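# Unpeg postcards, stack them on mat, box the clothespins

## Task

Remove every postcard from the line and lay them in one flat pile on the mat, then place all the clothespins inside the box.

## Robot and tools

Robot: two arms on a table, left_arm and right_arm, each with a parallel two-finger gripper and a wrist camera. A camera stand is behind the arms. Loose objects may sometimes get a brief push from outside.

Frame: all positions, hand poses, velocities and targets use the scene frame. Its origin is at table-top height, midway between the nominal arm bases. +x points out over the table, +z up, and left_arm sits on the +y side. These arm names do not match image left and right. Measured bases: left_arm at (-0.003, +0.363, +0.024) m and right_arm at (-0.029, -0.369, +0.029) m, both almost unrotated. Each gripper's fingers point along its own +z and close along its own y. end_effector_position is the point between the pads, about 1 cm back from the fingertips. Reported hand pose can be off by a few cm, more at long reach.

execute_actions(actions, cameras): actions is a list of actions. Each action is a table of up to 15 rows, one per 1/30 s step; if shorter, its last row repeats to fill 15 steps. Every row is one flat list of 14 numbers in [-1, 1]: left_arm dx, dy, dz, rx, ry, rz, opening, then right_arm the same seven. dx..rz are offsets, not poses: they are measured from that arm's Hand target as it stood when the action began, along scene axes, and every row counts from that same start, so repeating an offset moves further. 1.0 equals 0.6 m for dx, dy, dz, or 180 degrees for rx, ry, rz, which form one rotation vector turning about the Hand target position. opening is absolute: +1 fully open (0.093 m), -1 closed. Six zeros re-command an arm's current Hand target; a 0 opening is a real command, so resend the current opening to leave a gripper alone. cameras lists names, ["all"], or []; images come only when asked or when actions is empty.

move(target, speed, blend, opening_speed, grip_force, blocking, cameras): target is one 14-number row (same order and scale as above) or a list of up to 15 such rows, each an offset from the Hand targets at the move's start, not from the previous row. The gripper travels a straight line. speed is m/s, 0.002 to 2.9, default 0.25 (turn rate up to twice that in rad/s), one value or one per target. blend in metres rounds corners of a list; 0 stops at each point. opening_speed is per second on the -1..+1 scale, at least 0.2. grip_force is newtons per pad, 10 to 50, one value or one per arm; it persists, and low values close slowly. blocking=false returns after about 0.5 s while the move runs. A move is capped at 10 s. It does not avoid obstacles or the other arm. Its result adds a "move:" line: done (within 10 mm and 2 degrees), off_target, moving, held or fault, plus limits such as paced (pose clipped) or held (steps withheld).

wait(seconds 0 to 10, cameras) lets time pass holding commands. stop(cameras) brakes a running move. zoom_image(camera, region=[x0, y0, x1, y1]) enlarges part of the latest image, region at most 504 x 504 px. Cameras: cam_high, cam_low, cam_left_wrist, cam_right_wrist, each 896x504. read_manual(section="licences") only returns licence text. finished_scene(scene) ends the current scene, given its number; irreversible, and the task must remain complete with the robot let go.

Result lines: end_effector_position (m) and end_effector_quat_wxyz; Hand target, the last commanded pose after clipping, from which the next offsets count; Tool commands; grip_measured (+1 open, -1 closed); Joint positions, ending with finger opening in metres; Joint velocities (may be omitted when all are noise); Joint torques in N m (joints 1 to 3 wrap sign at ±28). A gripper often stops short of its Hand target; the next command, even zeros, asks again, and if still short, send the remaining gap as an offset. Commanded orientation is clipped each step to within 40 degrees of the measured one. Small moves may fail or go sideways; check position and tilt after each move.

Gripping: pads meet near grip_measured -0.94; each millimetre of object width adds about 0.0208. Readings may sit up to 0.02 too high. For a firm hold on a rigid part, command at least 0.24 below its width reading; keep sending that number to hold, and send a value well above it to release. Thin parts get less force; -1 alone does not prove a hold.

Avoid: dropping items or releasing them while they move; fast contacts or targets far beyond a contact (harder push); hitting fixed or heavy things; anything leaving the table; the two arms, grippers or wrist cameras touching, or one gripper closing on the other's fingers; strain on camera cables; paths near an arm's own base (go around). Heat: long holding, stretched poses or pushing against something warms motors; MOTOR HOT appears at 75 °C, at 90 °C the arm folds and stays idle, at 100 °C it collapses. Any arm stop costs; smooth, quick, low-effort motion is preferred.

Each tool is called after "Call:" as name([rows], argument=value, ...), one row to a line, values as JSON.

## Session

Call:
execute_actions(actions=[])

Scene clock: 0.00 s.
left_arm: end_effector_position=(+0.3800, +0.3566, +0.1161) grip_measured=+1.000 end_effector_quat_wxyz=(+0.575, +0.007, +0.817, +0.038) | right_arm: end_effector_position=(+0.3525, -0.4036, +0.1106) grip_measured=+1.000 end_effector_quat_wxyz=(+0.575, +0.067, +0.814, -0.040)
Joint positions: left_arm=[-0.076 1.521 0.338 0.838 -0.119 0.032 0.093] | right_arm=[-0.05 1.58 0.322 0.914 0.097 0.047 0.093]
Joint velocities: within noise
Joint torques (N m): no reading
Heat: left arm: 37 °C; right arm: 33 °C.
Hand target: left_arm +0.3857, +0.3550, +0.1296; +0.592, +0.010, +0.805, +0.036 | right_arm +0.3584, -0.4047, +0.1253; +0.594, +0.070, +0.801, -0.040
Tool commands: left_gripper/opening=+1.0 right_gripper/opening=+1.0

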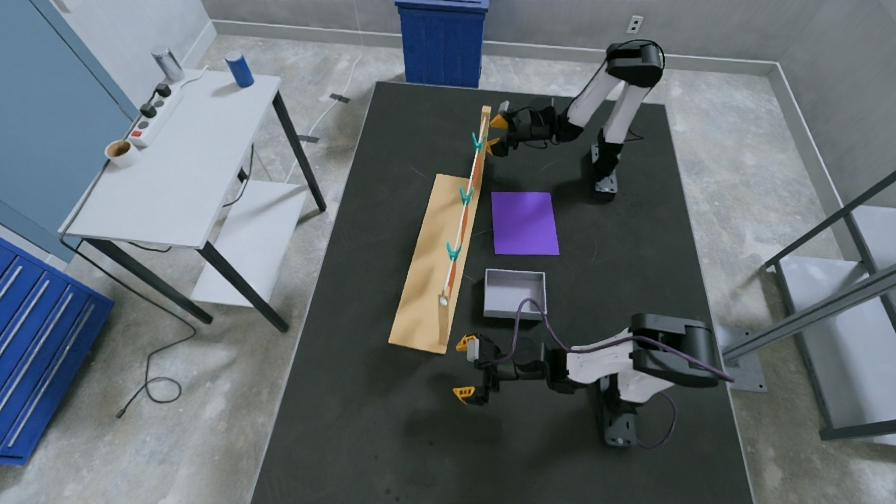

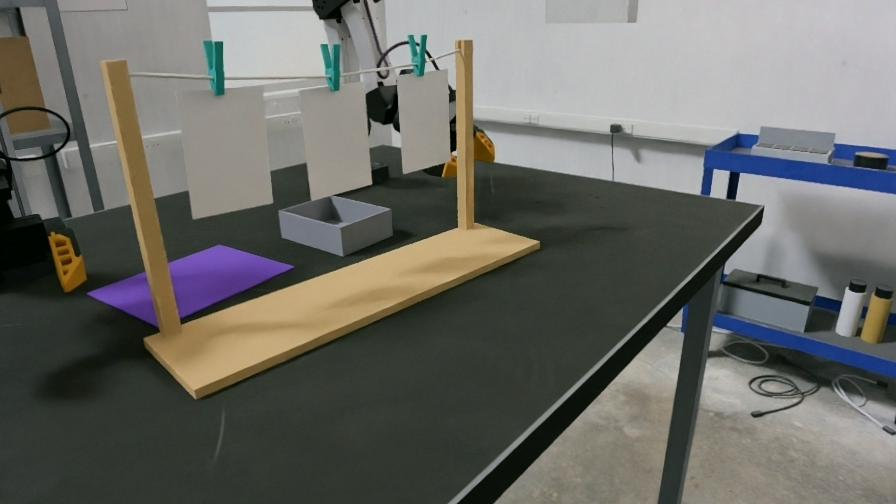

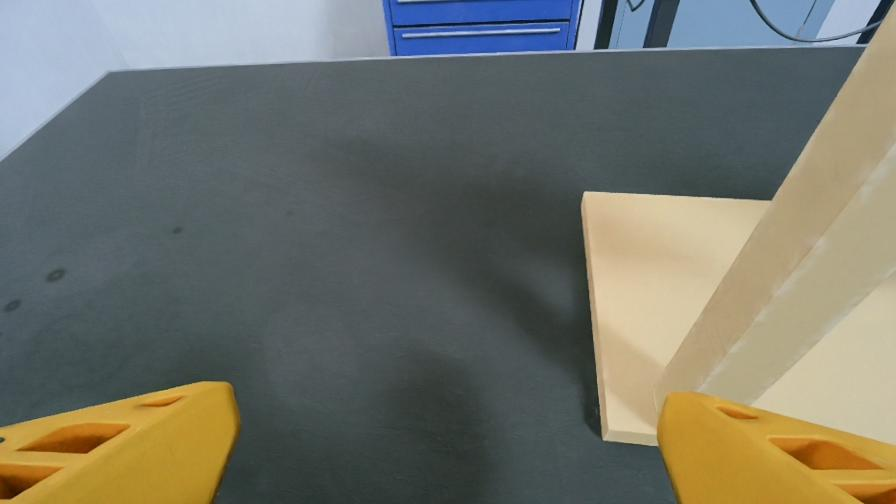

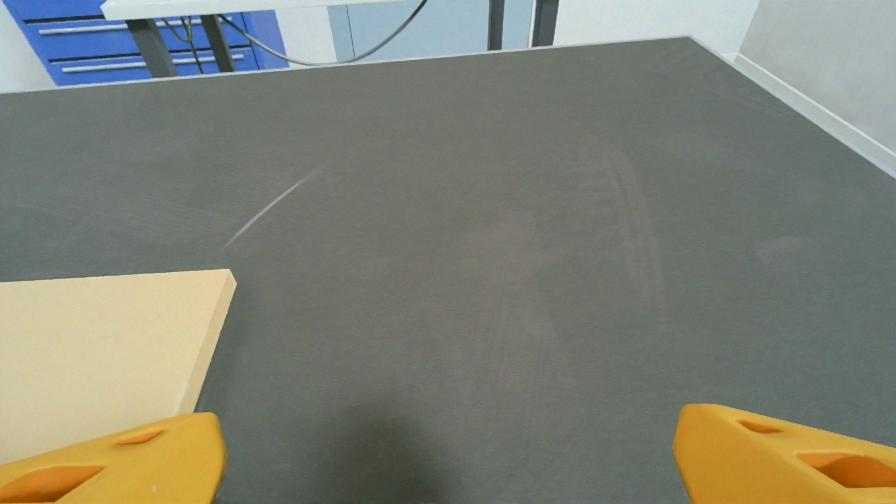

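Call:
move(target=[-0.1,0.02,0.06,0,0,0,0,-0.15,0.0,0.13,0,0,0.1,0], speed=0.2)

Call:
move(target=[-0.143,-0.162,0.0,-0.0975,-0.1147,-0.3683,0,-0.1,0.05,0.0,0,0,0.15,0], speed=0.2, cameras=["all"])

Scene clock: 4.57 s.
left_arm: end_effector_position=(+0.3290, +0.3632, +0.1690) grip_measured=+0.002 end_effector_quat_wxyz=(+0.599, +0.006, +0.800, +0.027) | right_arm: end_effector_position=(+0.2651, -0.4075, +0.1880) grip_measured=+0.003 end_effector_quat_wxyz=(+0.587, -0.037, +0.807, +0.051)
Joint positions: left_arm=[-0.044 1.012 0.254 0.473 -0.073 0.032 0.045] | right_arm=[-0.42 0.792 0.29 0.142 -0.522 -0.145 0.045]
Joint torques (N m): left_arm=[0.17 -2.48 6.13 1.77 0.05 0.23] | right_arm=[-0.25 -0.46 10.48 1.76 -0.32 -0.13]
Heat: left arm: 37 °C; right arm: 34 °C.
Hand target: left_arm +0.3257, +0.3670, +0.1656; +0.592, +0.010, +0.805, +0.036 | right_arm +0.2684, -0.4047, +0.2033; +0.593, -0.056, +0.802, +0.053
Off the commanded pose: left_arm 0.006 m, 1 deg | right_arm 0.016 m, 2 deg.
move: off_target (right_arm)

Scene clock: 8.90 s.
left_arm: end_effector_position=(+0.2363, +0.2711, +0.1486) grip_measured=+0.002 end_effector_quat_wxyz=(+0.568, +0.328, +0.631, -0.414) | right_arm: end_effector_position=(+0.2065, -0.3725, +0.1852) grip_measured=+0.003 end_effector_quat_wxyz=(+0.548, -0.227, +0.781, +0.194)
Joint positions: left_arm=[0.337 1.631 0.079 1.457 1.452 -0.056 0.045] | right_arm=[-0.742 0.908 0.479 -0.602 -1.183 -0.939 0.045]
Joint torques (N m): left_arm=[-0.96 -2.52 4.48 2.59 0.19 0.03] | right_arm=[-0.28 -0.58 9.54 0.97 -0.83 -0.15]
Heat: left arm: 38 °C; right arm: 35 °C.
Hand target: left_arm +0.2399, +0.2698, +0.1656; +0.636, +0.353, +0.553, -0.406 | right_arm +0.2084, -0.3747, +0.2033; +0.564, -0.241, +0.767, +0.190
Off the commanded pose: left_arm 0.017 m, 12 deg | right_arm 0.018 m, 3 deg.
joint sent to its limit (left arm) — joint 4 (wrist pitch), upper limit. The joint targets are off in position and orientation.
move: off_target (left_arm, right_arm)

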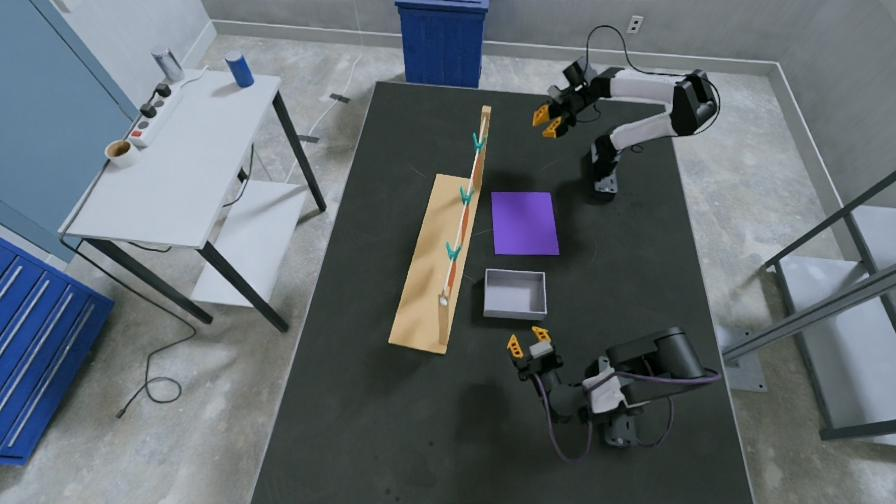

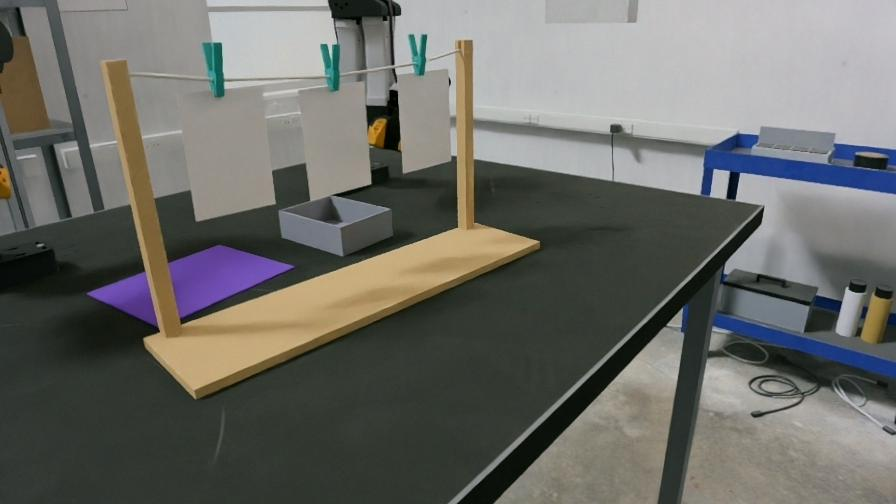

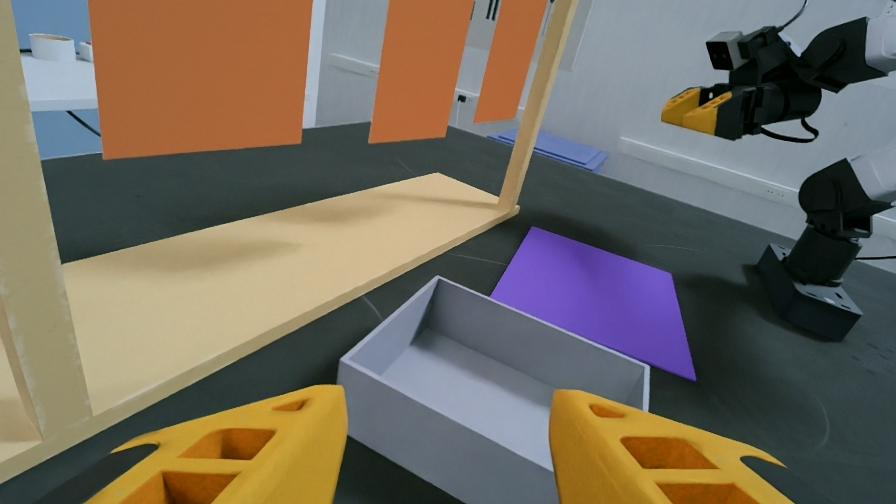

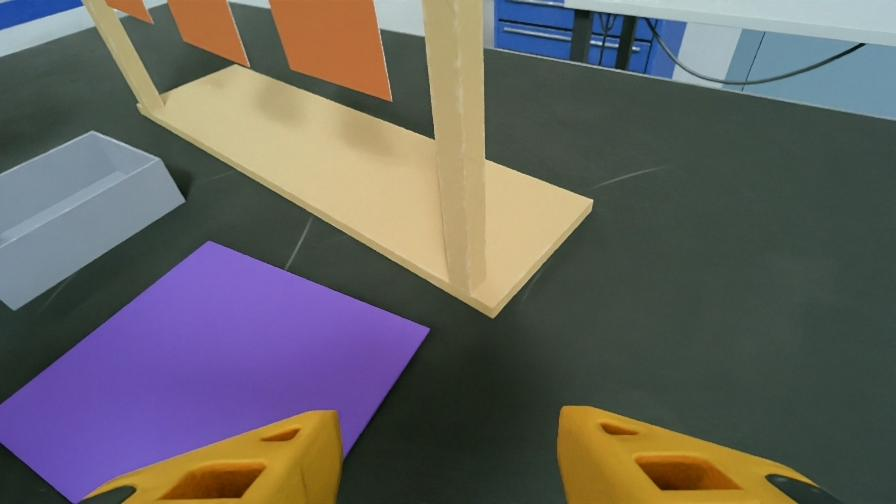

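Call:
move(target=[0.092,-0.433,0,0,0,0.028,-0.4,0,0,0,0,0,0,0], speed=0.25, grip_force=[25,50], cameras=["all"])

Scene clock: 12.57 s.
left_arm: end_effector_position=(+0.2858, +0.0138, +0.1294) grip_measured=-0.398 end_effector_quat_wxyz=(+0.589, +0.347, +0.627, -0.374) | right_arm: end_effector_position=(+0.2061, -0.3722, +0.1849) grip_measured=+0.003 end_effector_quat_wxyz=(+0.547, -0.228, +0.782, +0.194)
Joint positions: left_arm=[-0.777 2.024 0.536 1.46 0.3 -0.053 0.026] | right_arm=[-0.742 0.908 0.479 -0.606 -1.183 -0.944 0.045]
Joint torques (N m): left_arm=[-0.66 -5.46 5.81 3.2 -0.24 0.26] | right_arm=[-0.38 -0.44 9.63 0.95 -0.85 -0.14]
Heat: left arm: 40 °C; right arm: 36 °C.
Hand target: left_arm +0.2951, +0.0100, +0.1656; +0.654, +0.328, +0.568, -0.377 | right_arm +0.2084, -0.3747, +0.2033; +0.564, -0.241, +0.767, +0.190
Off the commanded pose: left_arm 0.038 m, 10 deg | right_arm 0.019 m, 3 deg.
joint sent to its limit (left arm) — joint 4 (wrist pitch), upper limit. The joint targets are off in position and orientation.
grip_force (N): 25, 50
move: off_target (left_arm, right_arm)

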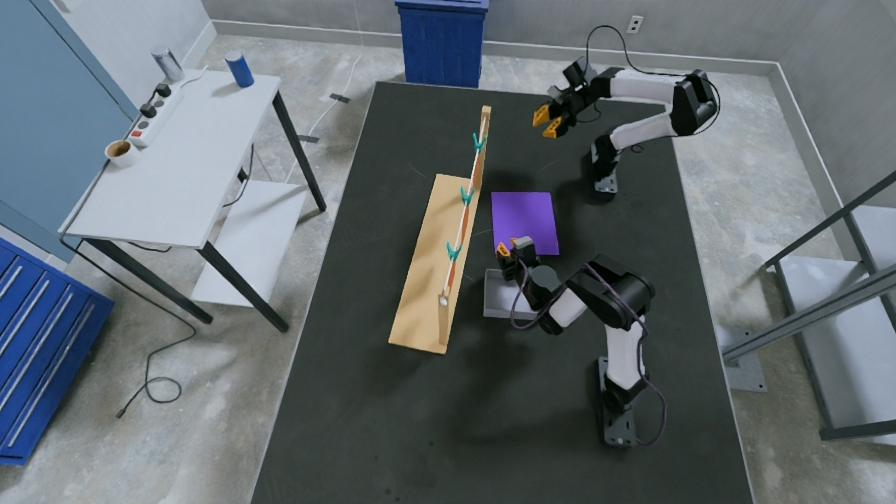

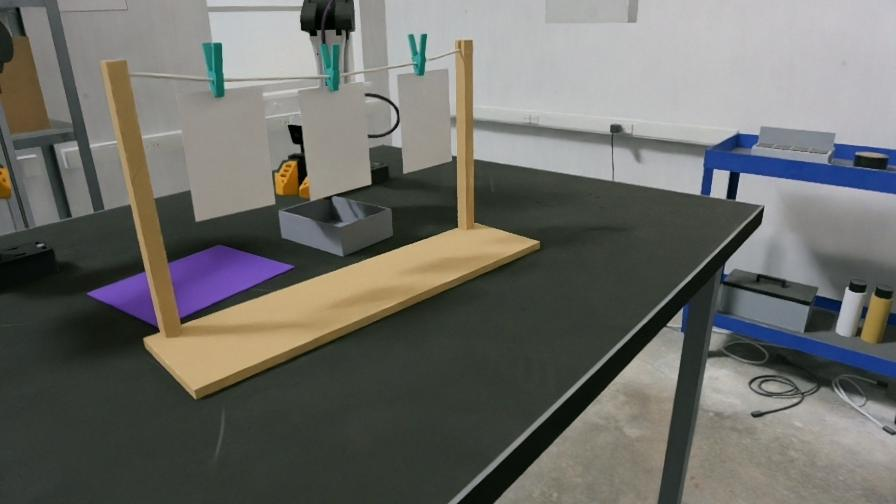

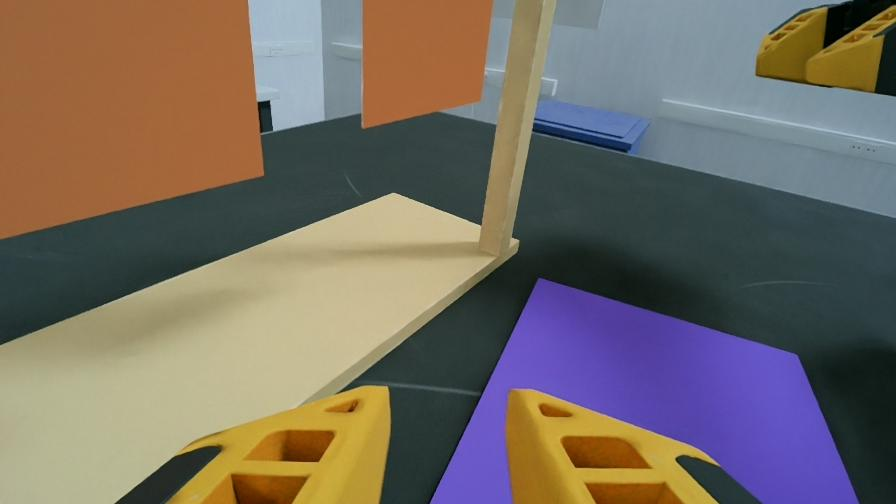

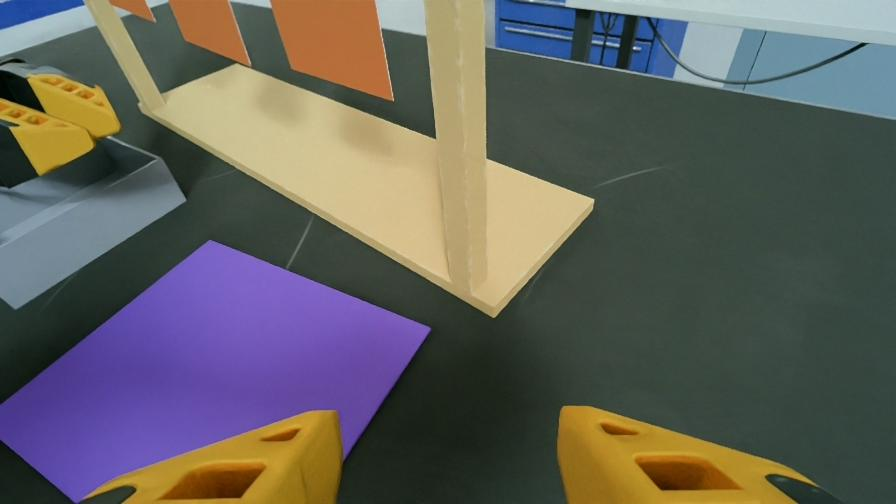

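Call:
move(target=[0.083,-0.1,0.032,0,0,0,-0.4,0,0,0,0,0,0,0], speed=0.12, cameras=["all"])

Scene clock: 14.60 s.
left_arm: end_effector_position=(+0.3394, -0.0421, +0.1834) grip_measured=-0.398 end_effector_quat_wxyz=(+0.650, +0.328, +0.565, -0.387) | right_arm: end_effector_position=(+0.2061, -0.3722, +0.1849) grip_measured=+0.003 end_effector_quat_wxyz=(+0.547, -0.228, +0.782, +0.194)
Joint positions: left_arm=[-0.789 2.133 0.884 1.4 0.277 -0.053 0.026] | right_arm=[-0.742 0.908 0.479 -0.606 -1.183 -0.944 0.045]
Joint torques (N m): left_arm=[-0.94 -7.06 7.32 1.63 -0.28 0.23] | right_arm=[-0.38 -0.47 9.69 0.97 -0.84 -0.15]
Heat: left arm: 41 °C; right arm: 37 °C.
Hand target: left_arm +0.3449, -0.0500, +0.1848; +0.654, +0.328, +0.568, -0.377 | right_arm +0.2084, -0.3747, +0.2033; +0.564, -0.241, +0.767, +0.190
Off the commanded pose: left_arm 0.010 m, 1 deg | right_arm 0.019 m, 3 deg.
grip_force (N): 25, 50
move: off_target (right_arm)

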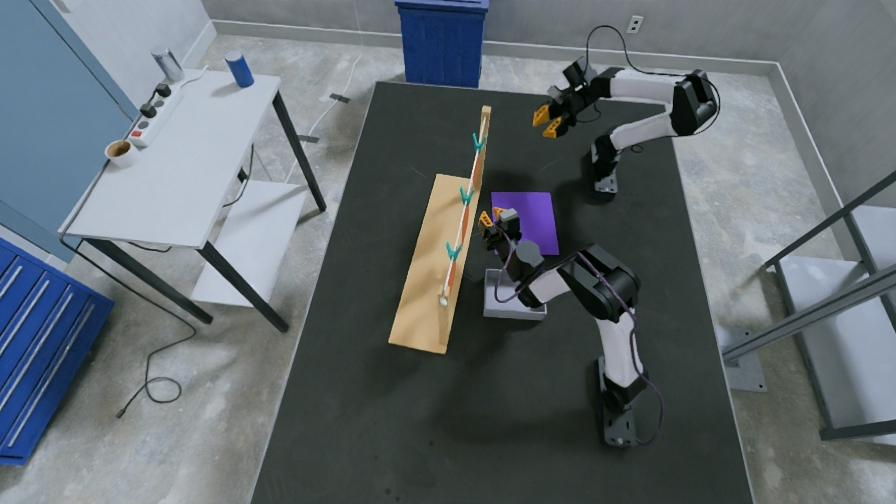

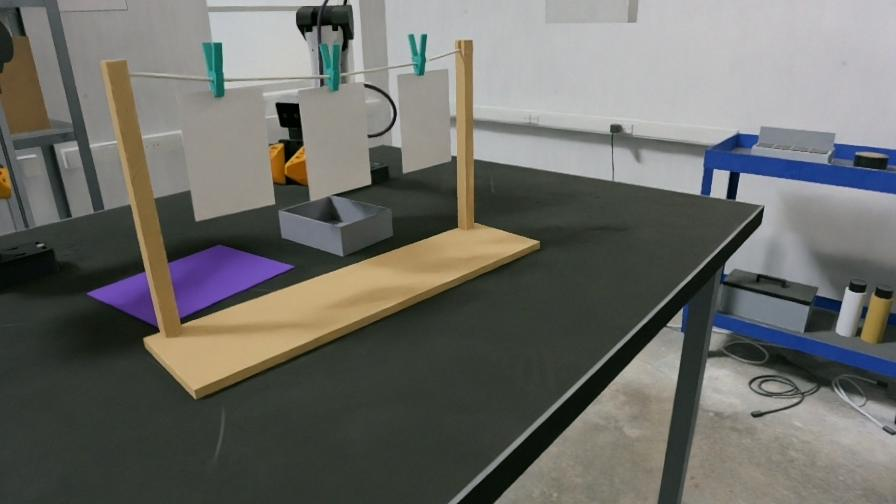

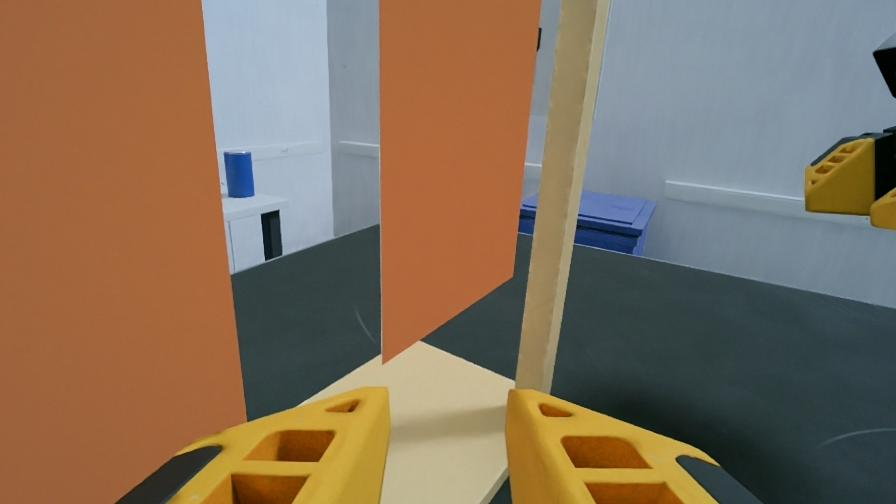

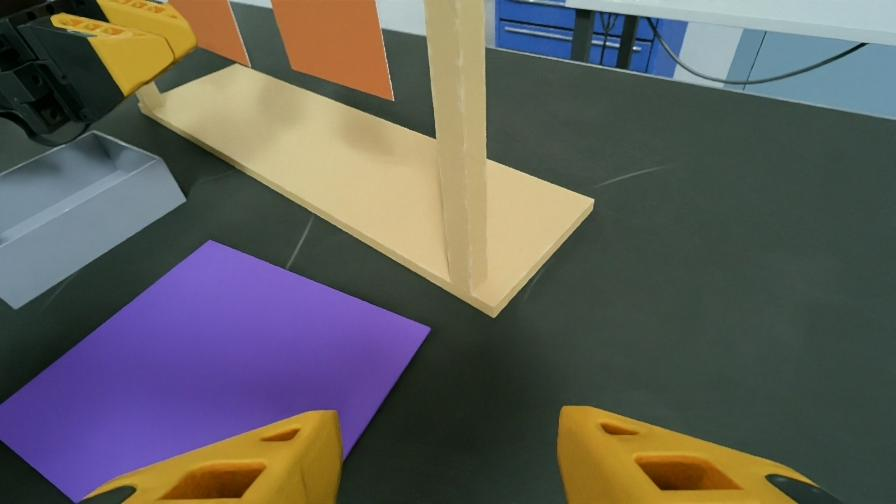

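Call:
move(target=[0,0,0.012,0,0,0.133,-0.7,0,0,0,0,0,0,0], speed=0.2, cameras=["cam_low","cam_left_wrist"])

Scene clock: 18.00 s.
left_arm: end_effector_position=(+0.3369, -0.0472, +0.1828) grip_measured=-0.698 end_effector_quat_wxyz=(+0.710, +0.209, +0.624, -0.249) | right_arm: end_effector_position=(+0.2061, -0.3722, +0.1849) grip_measured=+0.003 end_effector_quat_wxyz=(+0.547, -0.228, +0.782, +0.194)
Joint positions: left_arm=[-0.984 2.133 0.9 1.374 -0.315 0.03 0.012] | right_arm=[-0.742 0.908 0.479 -0.606 -1.183 -0.944 0.045]
Joint torques (N m): left_arm=[-0.72 -8.31 7.57 1.6 -0.26 0.27] | right_arm=[-0.4 -0.43 9.68 0.98 -0.83 -0.15]
Heat: left arm: 41 °C; right arm: 38 °C.
Hand target: left_arm +0.3449, -0.0500, +0.1920; +0.718, +0.203, +0.624, -0.233 | right_arm +0.2084, -0.3747, +0.2033; +0.564, -0.241, +0.767, +0.190
Off the commanded pose: left_arm 0.013 m, 2 deg | right_arm 0.019 m, 3 deg.
grip_force (N): 25, 50
move: off_target (left_arm, right_arm)
Images, in order (width x height): cam_low 896x504, cam_left_wrist 896x504.

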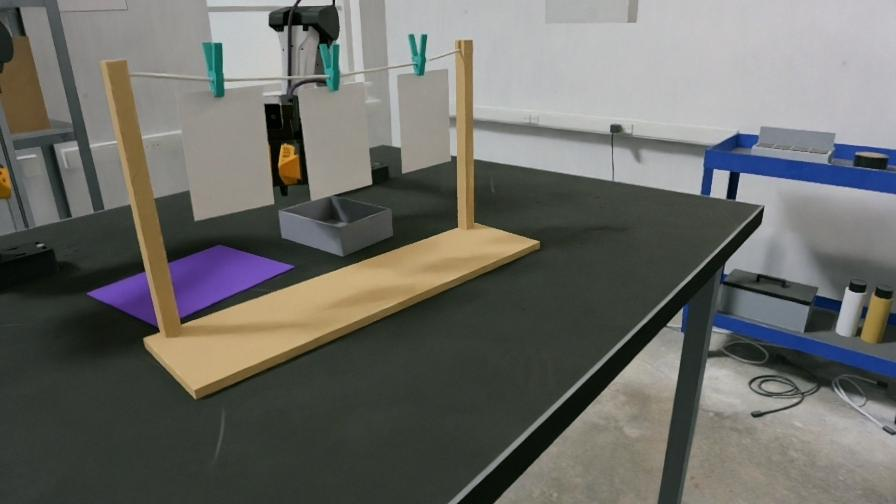

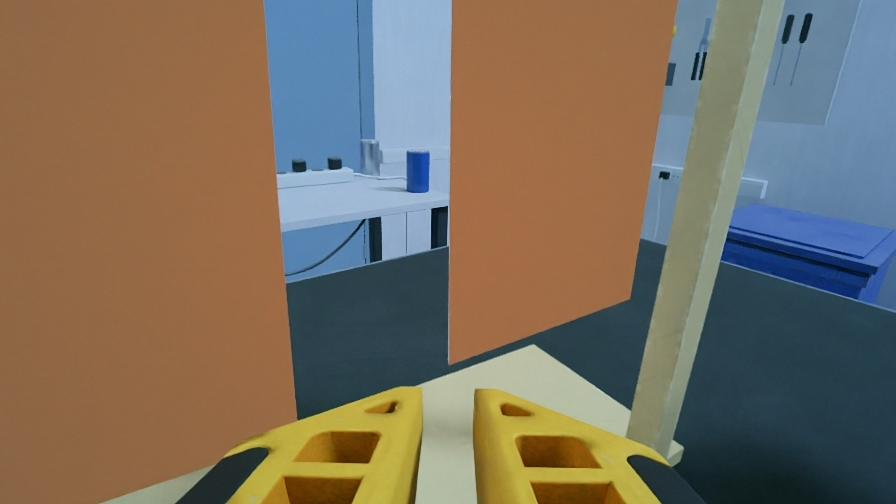

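Call:
move(target=[0.039,-0.033,0.01,0,0,0,-0.7,0,0,0,0,0,0,0], speed=0.1, cameras=["cam_low","cam_left_wrist"])

Scene clock: 19.60 s.
left_arm: end_effector_position=(+0.3607, -0.0642, +0.1969) grip_measured=-0.698 end_effector_quat_wxyz=(+0.717, +0.199, +0.621, -0.246) | right_arm: end_effector_position=(+0.2061, -0.3722, +0.1849) grip_measured=+0.003 end_effector_quat_wxyz=(+0.547, -0.228, +0.782, +0.194)
Joint positions: left_arm=[-0.965 2.17 1.039 1.289 -0.315 0.03 0.012] | right_arm=[-0.742 0.908 0.479 -0.606 -1.183 -0.944 0.045]
Joint torques (N m): left_arm=[0.18 -7.69 8.24 1.56 -0.03 0.23] | right_arm=[-0.39 -0.46 9.63 0.95 -0.85 -0.15]
Heat: left arm: 41 °C; right arm: 38 °C.
Hand target: left_arm +0.3683, -0.0698, +0.1980; +0.718, +0.203, +0.624, -0.233 | right_arm +0.2084, -0.3747, +0.2033; +0.564, -0.241, +0.767, +0.190
Off the commanded pose: left_arm 0.009 m, 2 deg | right_arm 0.019 m, 3 deg.
grip_force (N): 25, 50
move: off_target (right_arm)
Images, in order (width x height): cam_low 896x504, cam_left_wrist 896x504.

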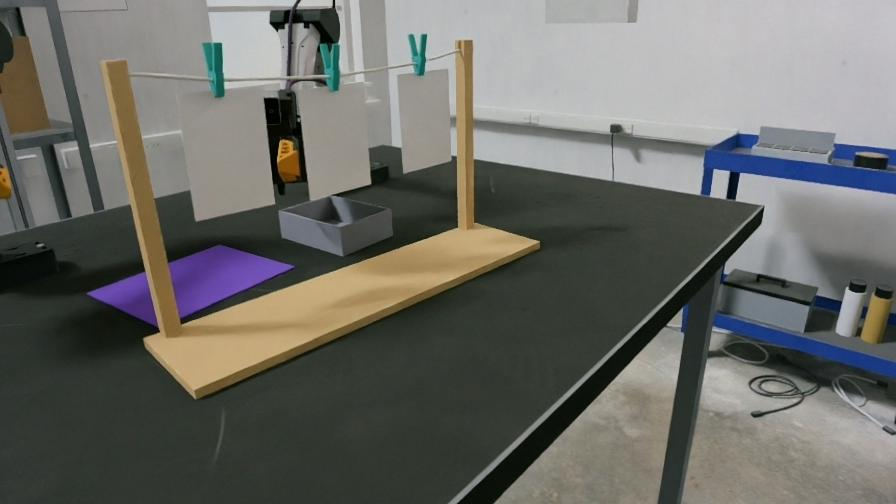

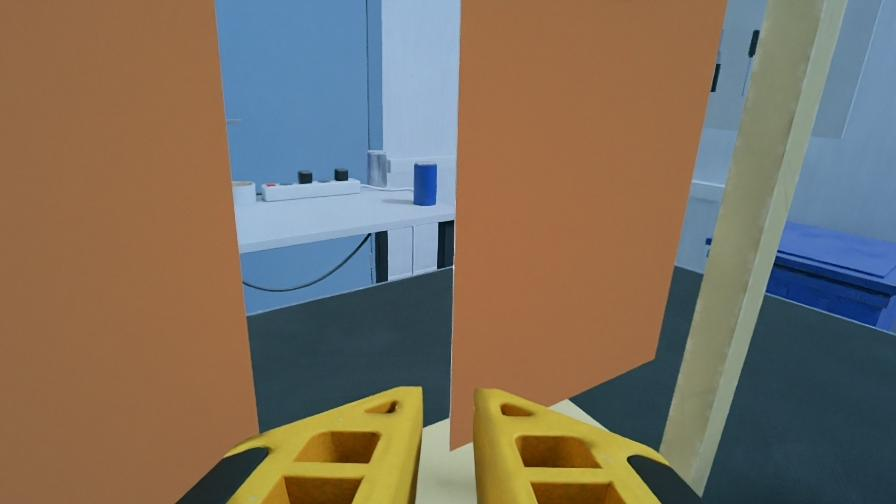

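Call:
move(target=[0.055,-0.045,0.0,0,0,0,-0.7,0,0,0,0,0,0,0], speed=0.08, cameras=["cam_high","cam_low","cam_left_wrist"])

Scene clock: 21.27 s.
left_arm: end_effector_position=(+0.3949, -0.0901, +0.1960) grip_measured=-0.698 end_effector_quat_wxyz=(+0.718, +0.199, +0.621, -0.242) | right_arm: end_effector_position=(+0.2061, -0.3722, +0.1849) grip_measured=+0.003 end_effector_quat_wxyz=(+0.547, -0.228, +0.782, +0.194)
Joint positions: left_arm=[-0.938 2.277 1.246 1.187 -0.294 0.03 0.012] | right_arm=[-0.742 0.908 0.479 -0.606 -1.183 -0.944 0.045]
Joint torques (N m): left_arm=[0.1 -8.64 8.9 1.55 0.02 0.18] | right_arm=[-0.35 -0.47 9.58 0.96 -0.84 -0.16]
Heat: left arm: 40 °C; right arm: 38 °C.
Hand target: left_arm +0.4013, -0.0968, +0.1980; +0.718, +0.203, +0.624, -0.233 | right_arm +0.2084, -0.3747, +0.2033; +0.564, -0.241, +0.767, +0.190
Off the commanded pose: left_arm 0.009 m, 1 deg | right_arm 0.019 m, 3 deg.
grip_force (N): 25, 50
move: off_target (right_arm)
Images, in order (width x height): cam_high 896x504, cam_low 896x504, cam_left_wrist 896x504.

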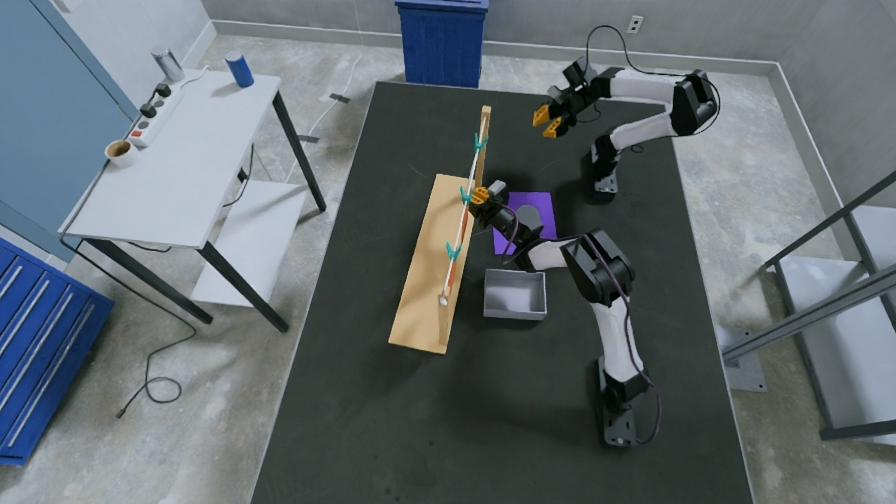

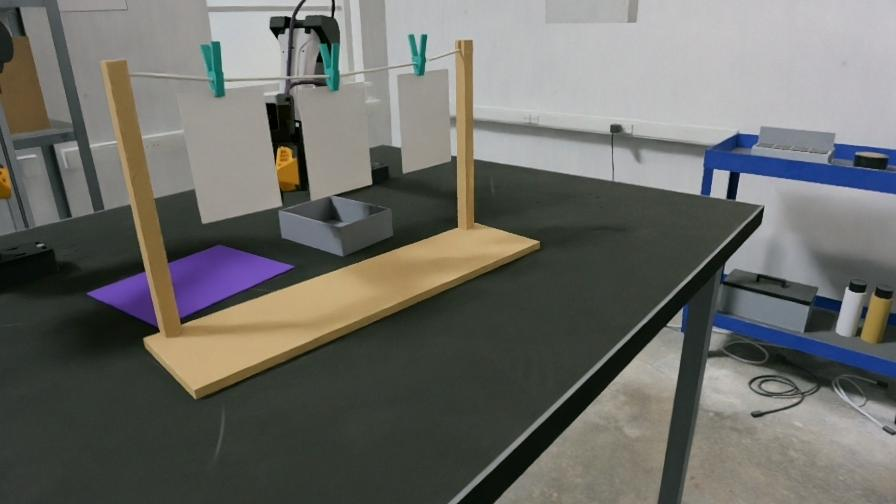

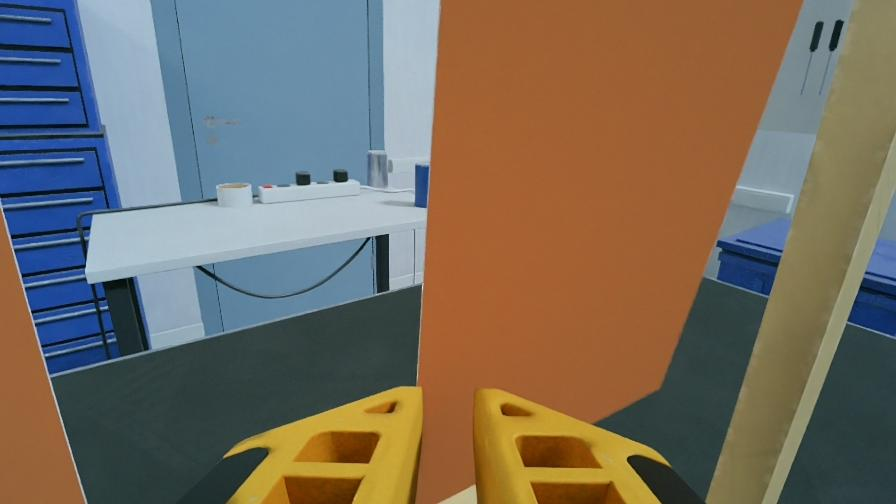

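Call:
move(target=[-0.052,0.042,0.0,0,0,0,-0.7,0,0,0,0,0,0,0], speed=0.08)

Call:
move(target=[0.01,0.011,0.0,0,0,0,-0.5,0,0,0,0,0,0,0], speed=0.08, cameras=["cam_low","cam_left_wrist"])

Scene clock: 22.77 s.
left_arm: end_effector_position=(+0.3709, -0.0798, +0.1626) grip_measured=-0.698 end_effector_quat_wxyz=(+0.689, +0.227, +0.649, -0.231) | right_arm: end_effector_position=(+0.2061, -0.3722, +0.1849) grip_measured=+0.003 end_effector_quat_wxyz=(+0.547, -0.228, +0.782, +0.194)
Joint positions: left_arm=[-0.961 2.24 1.111 1.187 -0.295 0.03 0.012] | right_arm=[-0.742 0.908 0.479 -0.606 -1.183 -0.944 0.045]
Joint torques (N m): left_arm=[-0.9 -12.96 4.1 2.49 -0.28 0.2] | right_arm=[-0.43 -0.42 9.59 0.95 -0.84 -0.15]
Heat: left arm: 41 °C; right arm: 39 °C.
Hand target: left_arm +0.3701, -0.0716, +0.1980; +0.718, +0.203, +0.624, -0.233 | right_arm +0.2084, -0.3747, +0.2033; +0.564, -0.241, +0.767, +0.190
Off the commanded pose: left_arm 0.036 m, 5 deg | right_arm 0.019 m, 3 deg.
grip_force (N): 25, 50
move: off_target (left_arm, right_arm)

Scene clock: 24.03 s.
left_arm: end_effector_position=(+0.3785, -0.0706, +0.1593) grip_measured=-0.502 end_effector_quat_wxyz=(+0.688, +0.222, +0.654, -0.222) | right_arm: end_effector_position=(+0.2061, -0.3722, +0.1849) grip_measured=+0.003 end_effector_quat_wxyz=(+0.547, -0.228, +0.782, +0.194)
Joint positions: left_arm=[-0.941 2.239 1.101 1.187 -0.295 0.03 0.021] | right_arm=[-0.742 0.908 0.479 -0.606 -1.183 -0.944 0.045]
Joint torques (N m): left_arm=[0.17 -13.15 4.22 2.53 -0.06 0.19] | right_arm=[-0.39 -0.4 9.59 0.95 -0.84 -0.15]
Heat: left arm: 41 °C; right arm: 39 °C.
Hand target: left_arm +0.3761, -0.0650, +0.1980; +0.718, +0.203, +0.624, -0.233 | right_arm +0.2084, -0.3747, +0.2033; +0.564, -0.241, +0.767, +0.190
Off the commanded pose: left_arm 0.039 m, 5 deg | right_arm 0.019 m, 3 deg.
grip_force (N): 25, 50
move: off_target (left_arm, right_arm)
Images, in order (width x height): cam_low 896x504, cam_left_wrist 896x504.

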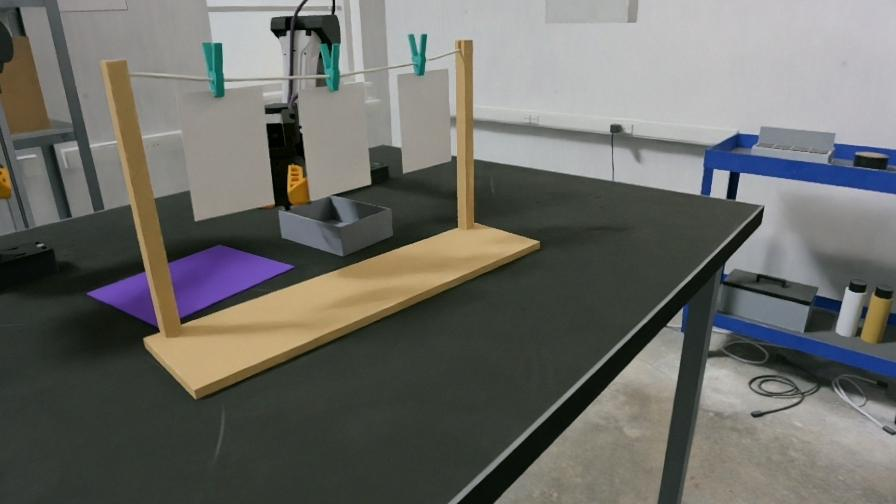

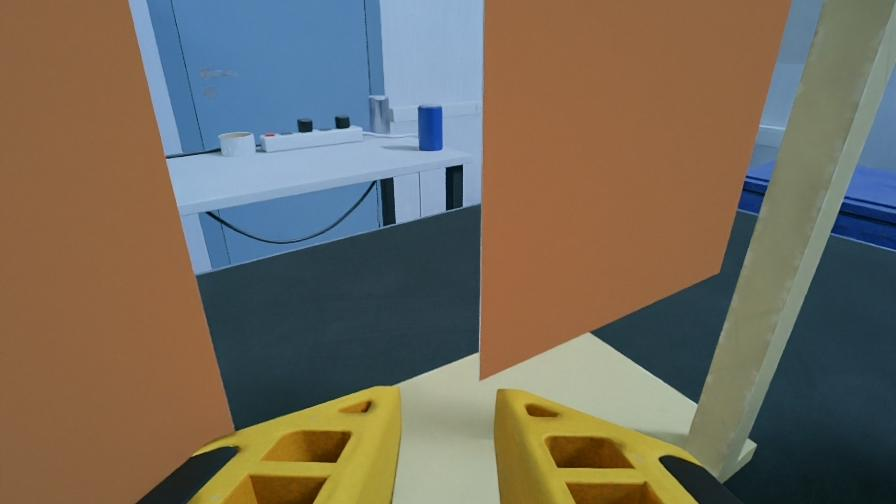

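Call:
move(target=[-0.004,-0.007,0.025,0,0,0,-0.5,0,0,0,0,0,0,0], speed=0.08, cameras=["cam_low","cam_left_wrist"])

Scene clock: 25.23 s.
left_arm: end_effector_position=(+0.3776, -0.0694, +0.1848) grip_measured=-0.502 end_effector_quat_wxyz=(+0.701, +0.213, +0.640, -0.231) | right_arm: end_effector_position=(+0.2061, -0.3722, +0.1849) grip_measured=+0.003 end_effector_quat_wxyz=(+0.547, -0.228, +0.782, +0.194)
Joint positions: left_arm=[-0.941 2.193 1.101 1.187 -0.295 0.03 0.021] | right_arm=[-0.742 0.908 0.479 -0.606 -1.183 -0.944 0.045]
Joint torques (N m): left_arm=[-0.7 -12.59 5.55 2.01 -0.14 0.21] | right_arm=[-0.35 -0.43 9.66 0.97 -0.84 -0.15]
Heat: left arm: 42 °C; right arm: 39 °C.
Hand target: left_arm +0.3737, -0.0692, +0.2130; +0.718, +0.203, +0.624, -0.233 | right_arm +0.2084, -0.3747, +0.2033; +0.564, -0.241, +0.767, +0.190
Off the commanded pose: left_arm 0.028 m, 3 deg | right_arm 0.019 m, 3 deg.
grip_force (N): 25, 50
move: off_target (left_arm, right_arm)
Images, in order (width x height): cam_low 896x504, cam_left_wrist 896x504.

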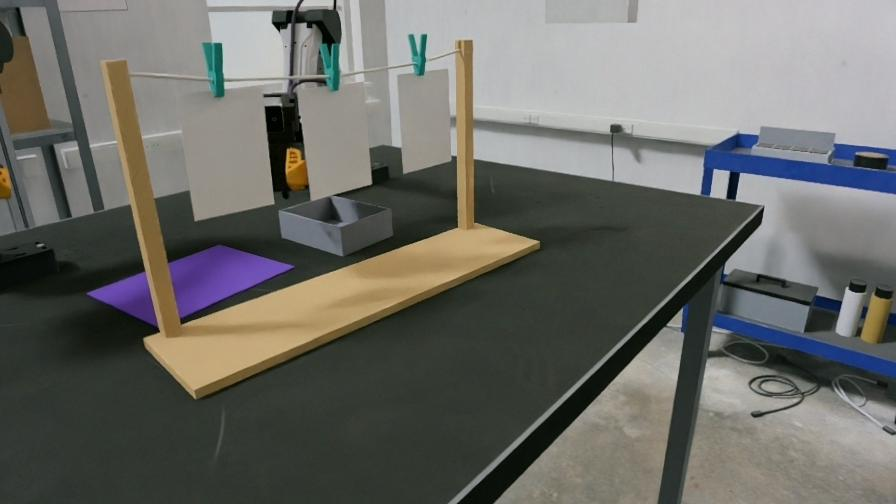

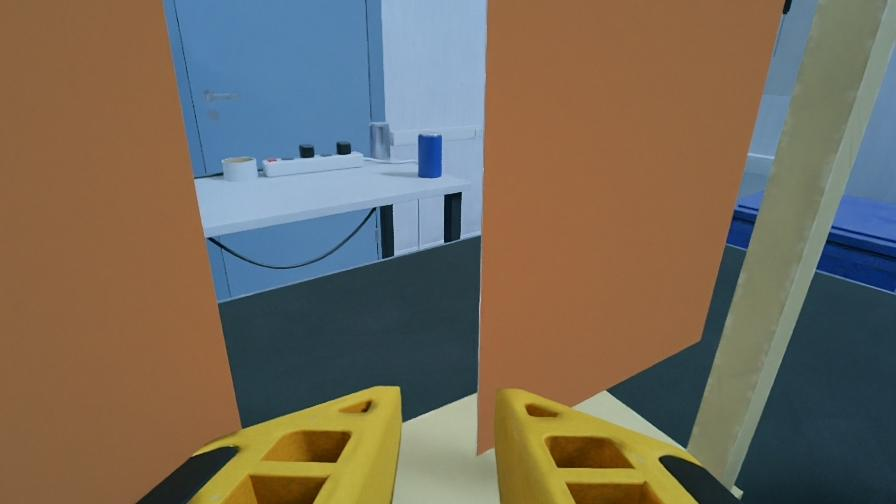

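Call:
move(target=[0.045,-0.045,0.012,0,0,0,-0.5,0,0,0,0,0,0,0], speed=0.06, cameras=["cam_low","cam_left_wrist"])

Scene clock: 26.80 s.
left_arm: end_effector_position=(+0.3932, -0.0910, +0.2168) grip_measured=-0.502 end_effector_quat_wxyz=(+0.717, +0.200, +0.622, -0.243) | right_arm: end_effector_position=(+0.2061, -0.3722, +0.1849) grip_measured=+0.003 end_effector_quat_wxyz=(+0.547, -0.228, +0.782, +0.194)
Joint positions: left_arm=[-0.941 2.22 1.254 1.121 -0.294 0.03 0.021] | right_arm=[-0.742 0.908 0.479 -0.606 -1.183 -0.944 0.045]
Joint torques (N m): left_arm=[0.36 -8.57 9.17 1.56 0.02 0.19] | right_arm=[-0.4 -0.42 9.61 0.96 -0.84 -0.16]
Heat: left arm: 42 °C; right arm: 39 °C.
Hand target: left_arm +0.4007, -0.0962, +0.2202; +0.718, +0.203, +0.624, -0.233 | right_arm +0.2084, -0.3747, +0.2033; +0.564, -0.241, +0.767, +0.190
Off the commanded pose: left_arm 0.010 m, 1 deg | right_arm 0.019 m, 3 deg.
grip_force (N): 25, 50
move: off_target (right_arm)
Images, in order (width x height): cam_low 896x504, cam_left_wrist 896x504.

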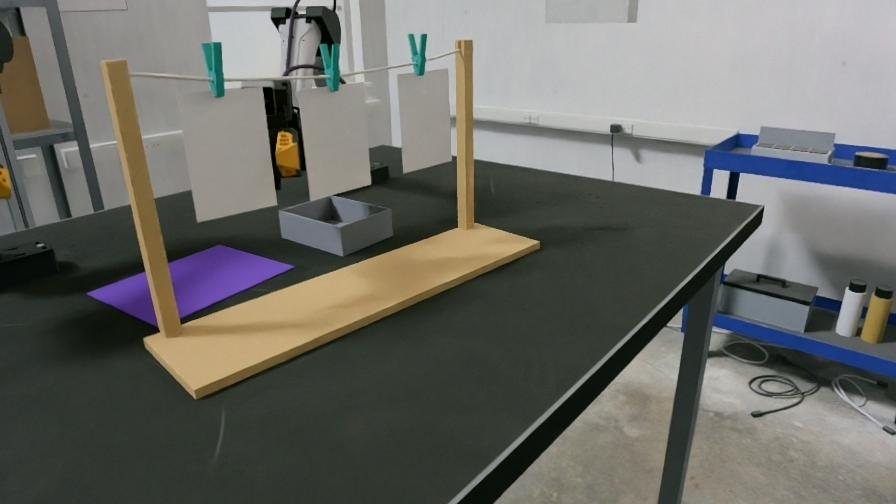

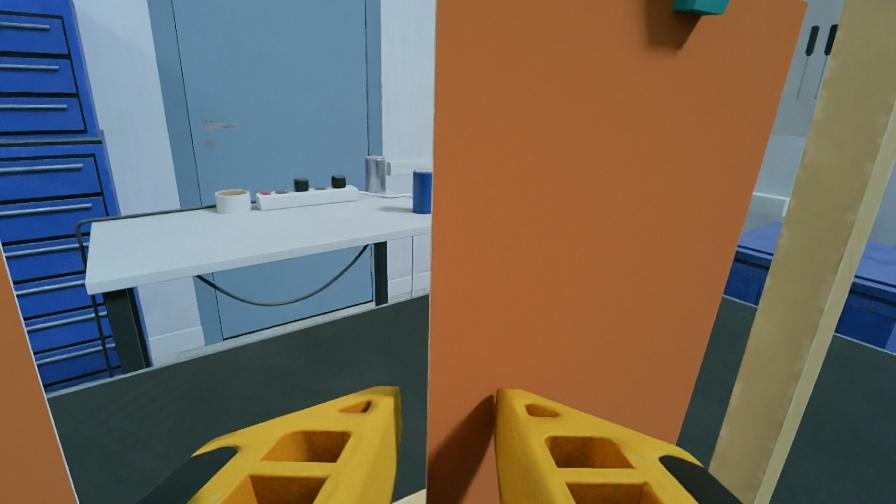

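Call:
move(target=[0.027,-0.014,-0.012,0,0,0,-0.5,0,0,0,0,0,0,0], speed=0.06, cameras=["cam_low","cam_left_wrist"])

Call:
zoom_image(camera="cam_low", region=[170, 30, 390, 230])

Scene clock: 29.43 s.
left_arm: end_effector_position=(+0.4085, -0.1003, +0.2096) grip_measured=-0.502 end_effector_quat_wxyz=(+0.717, +0.202, +0.621, -0.242) | right_arm: end_effector_position=(+0.2061, -0.3722, +0.1849) grip_measured=+0.003 end_effector_quat_wxyz=(+0.547, -0.228, +0.782, +0.194)
Joint positions: left_arm=[-0.926 2.285 1.338 1.099 -0.277 0.03 0.021] | right_arm=[-0.742 0.908 0.479 -0.606 -1.183 -0.944 0.045]
Joint torques (N m): left_arm=[0.21 -8.91 9.33 1.57 0 0.15] | right_arm=[-0.38 -0.43 9.66 0.96 -0.84 -0.16]
Heat: left arm: 41 °C; right arm: 40 °C.
Hand target: left_arm +0.4169, -0.1046, +0.2130; +0.718, +0.203, +0.624, -0.233 | right_arm +0.2084, -0.3747, +0.2033; +0.564, -0.241, +0.767, +0.190
Off the commanded pose: left_arm 0.010 m, 1 deg | right_arm 0.019 m, 3 deg.
grip_force (N): 25, 50
move: off_target (right_arm)
Images, in order (width x height): cam_low 896x504, cam_left_wrist 896x504.

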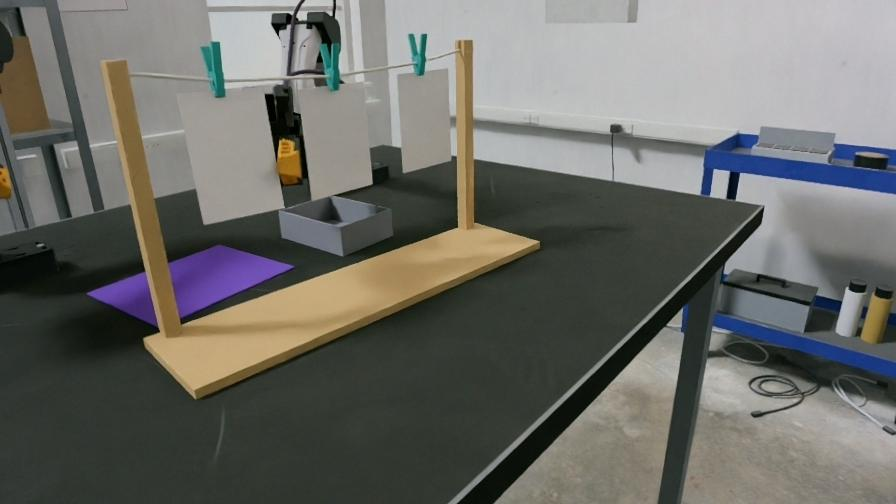

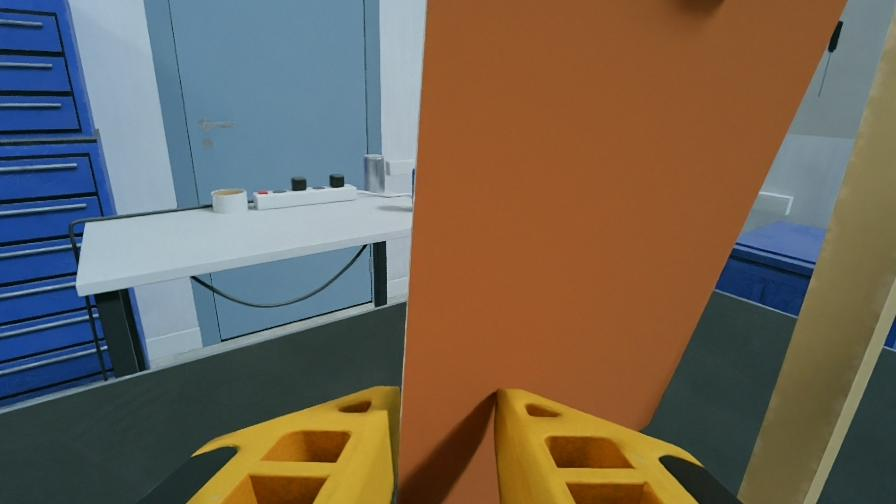

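Scaled by 2.291 from the camera's 896x504 image, which has a finer 1280x720 frame.

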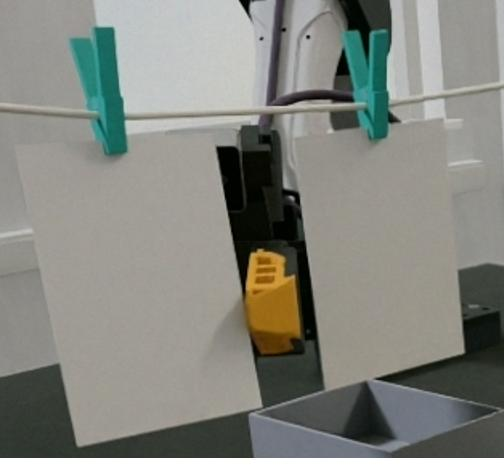

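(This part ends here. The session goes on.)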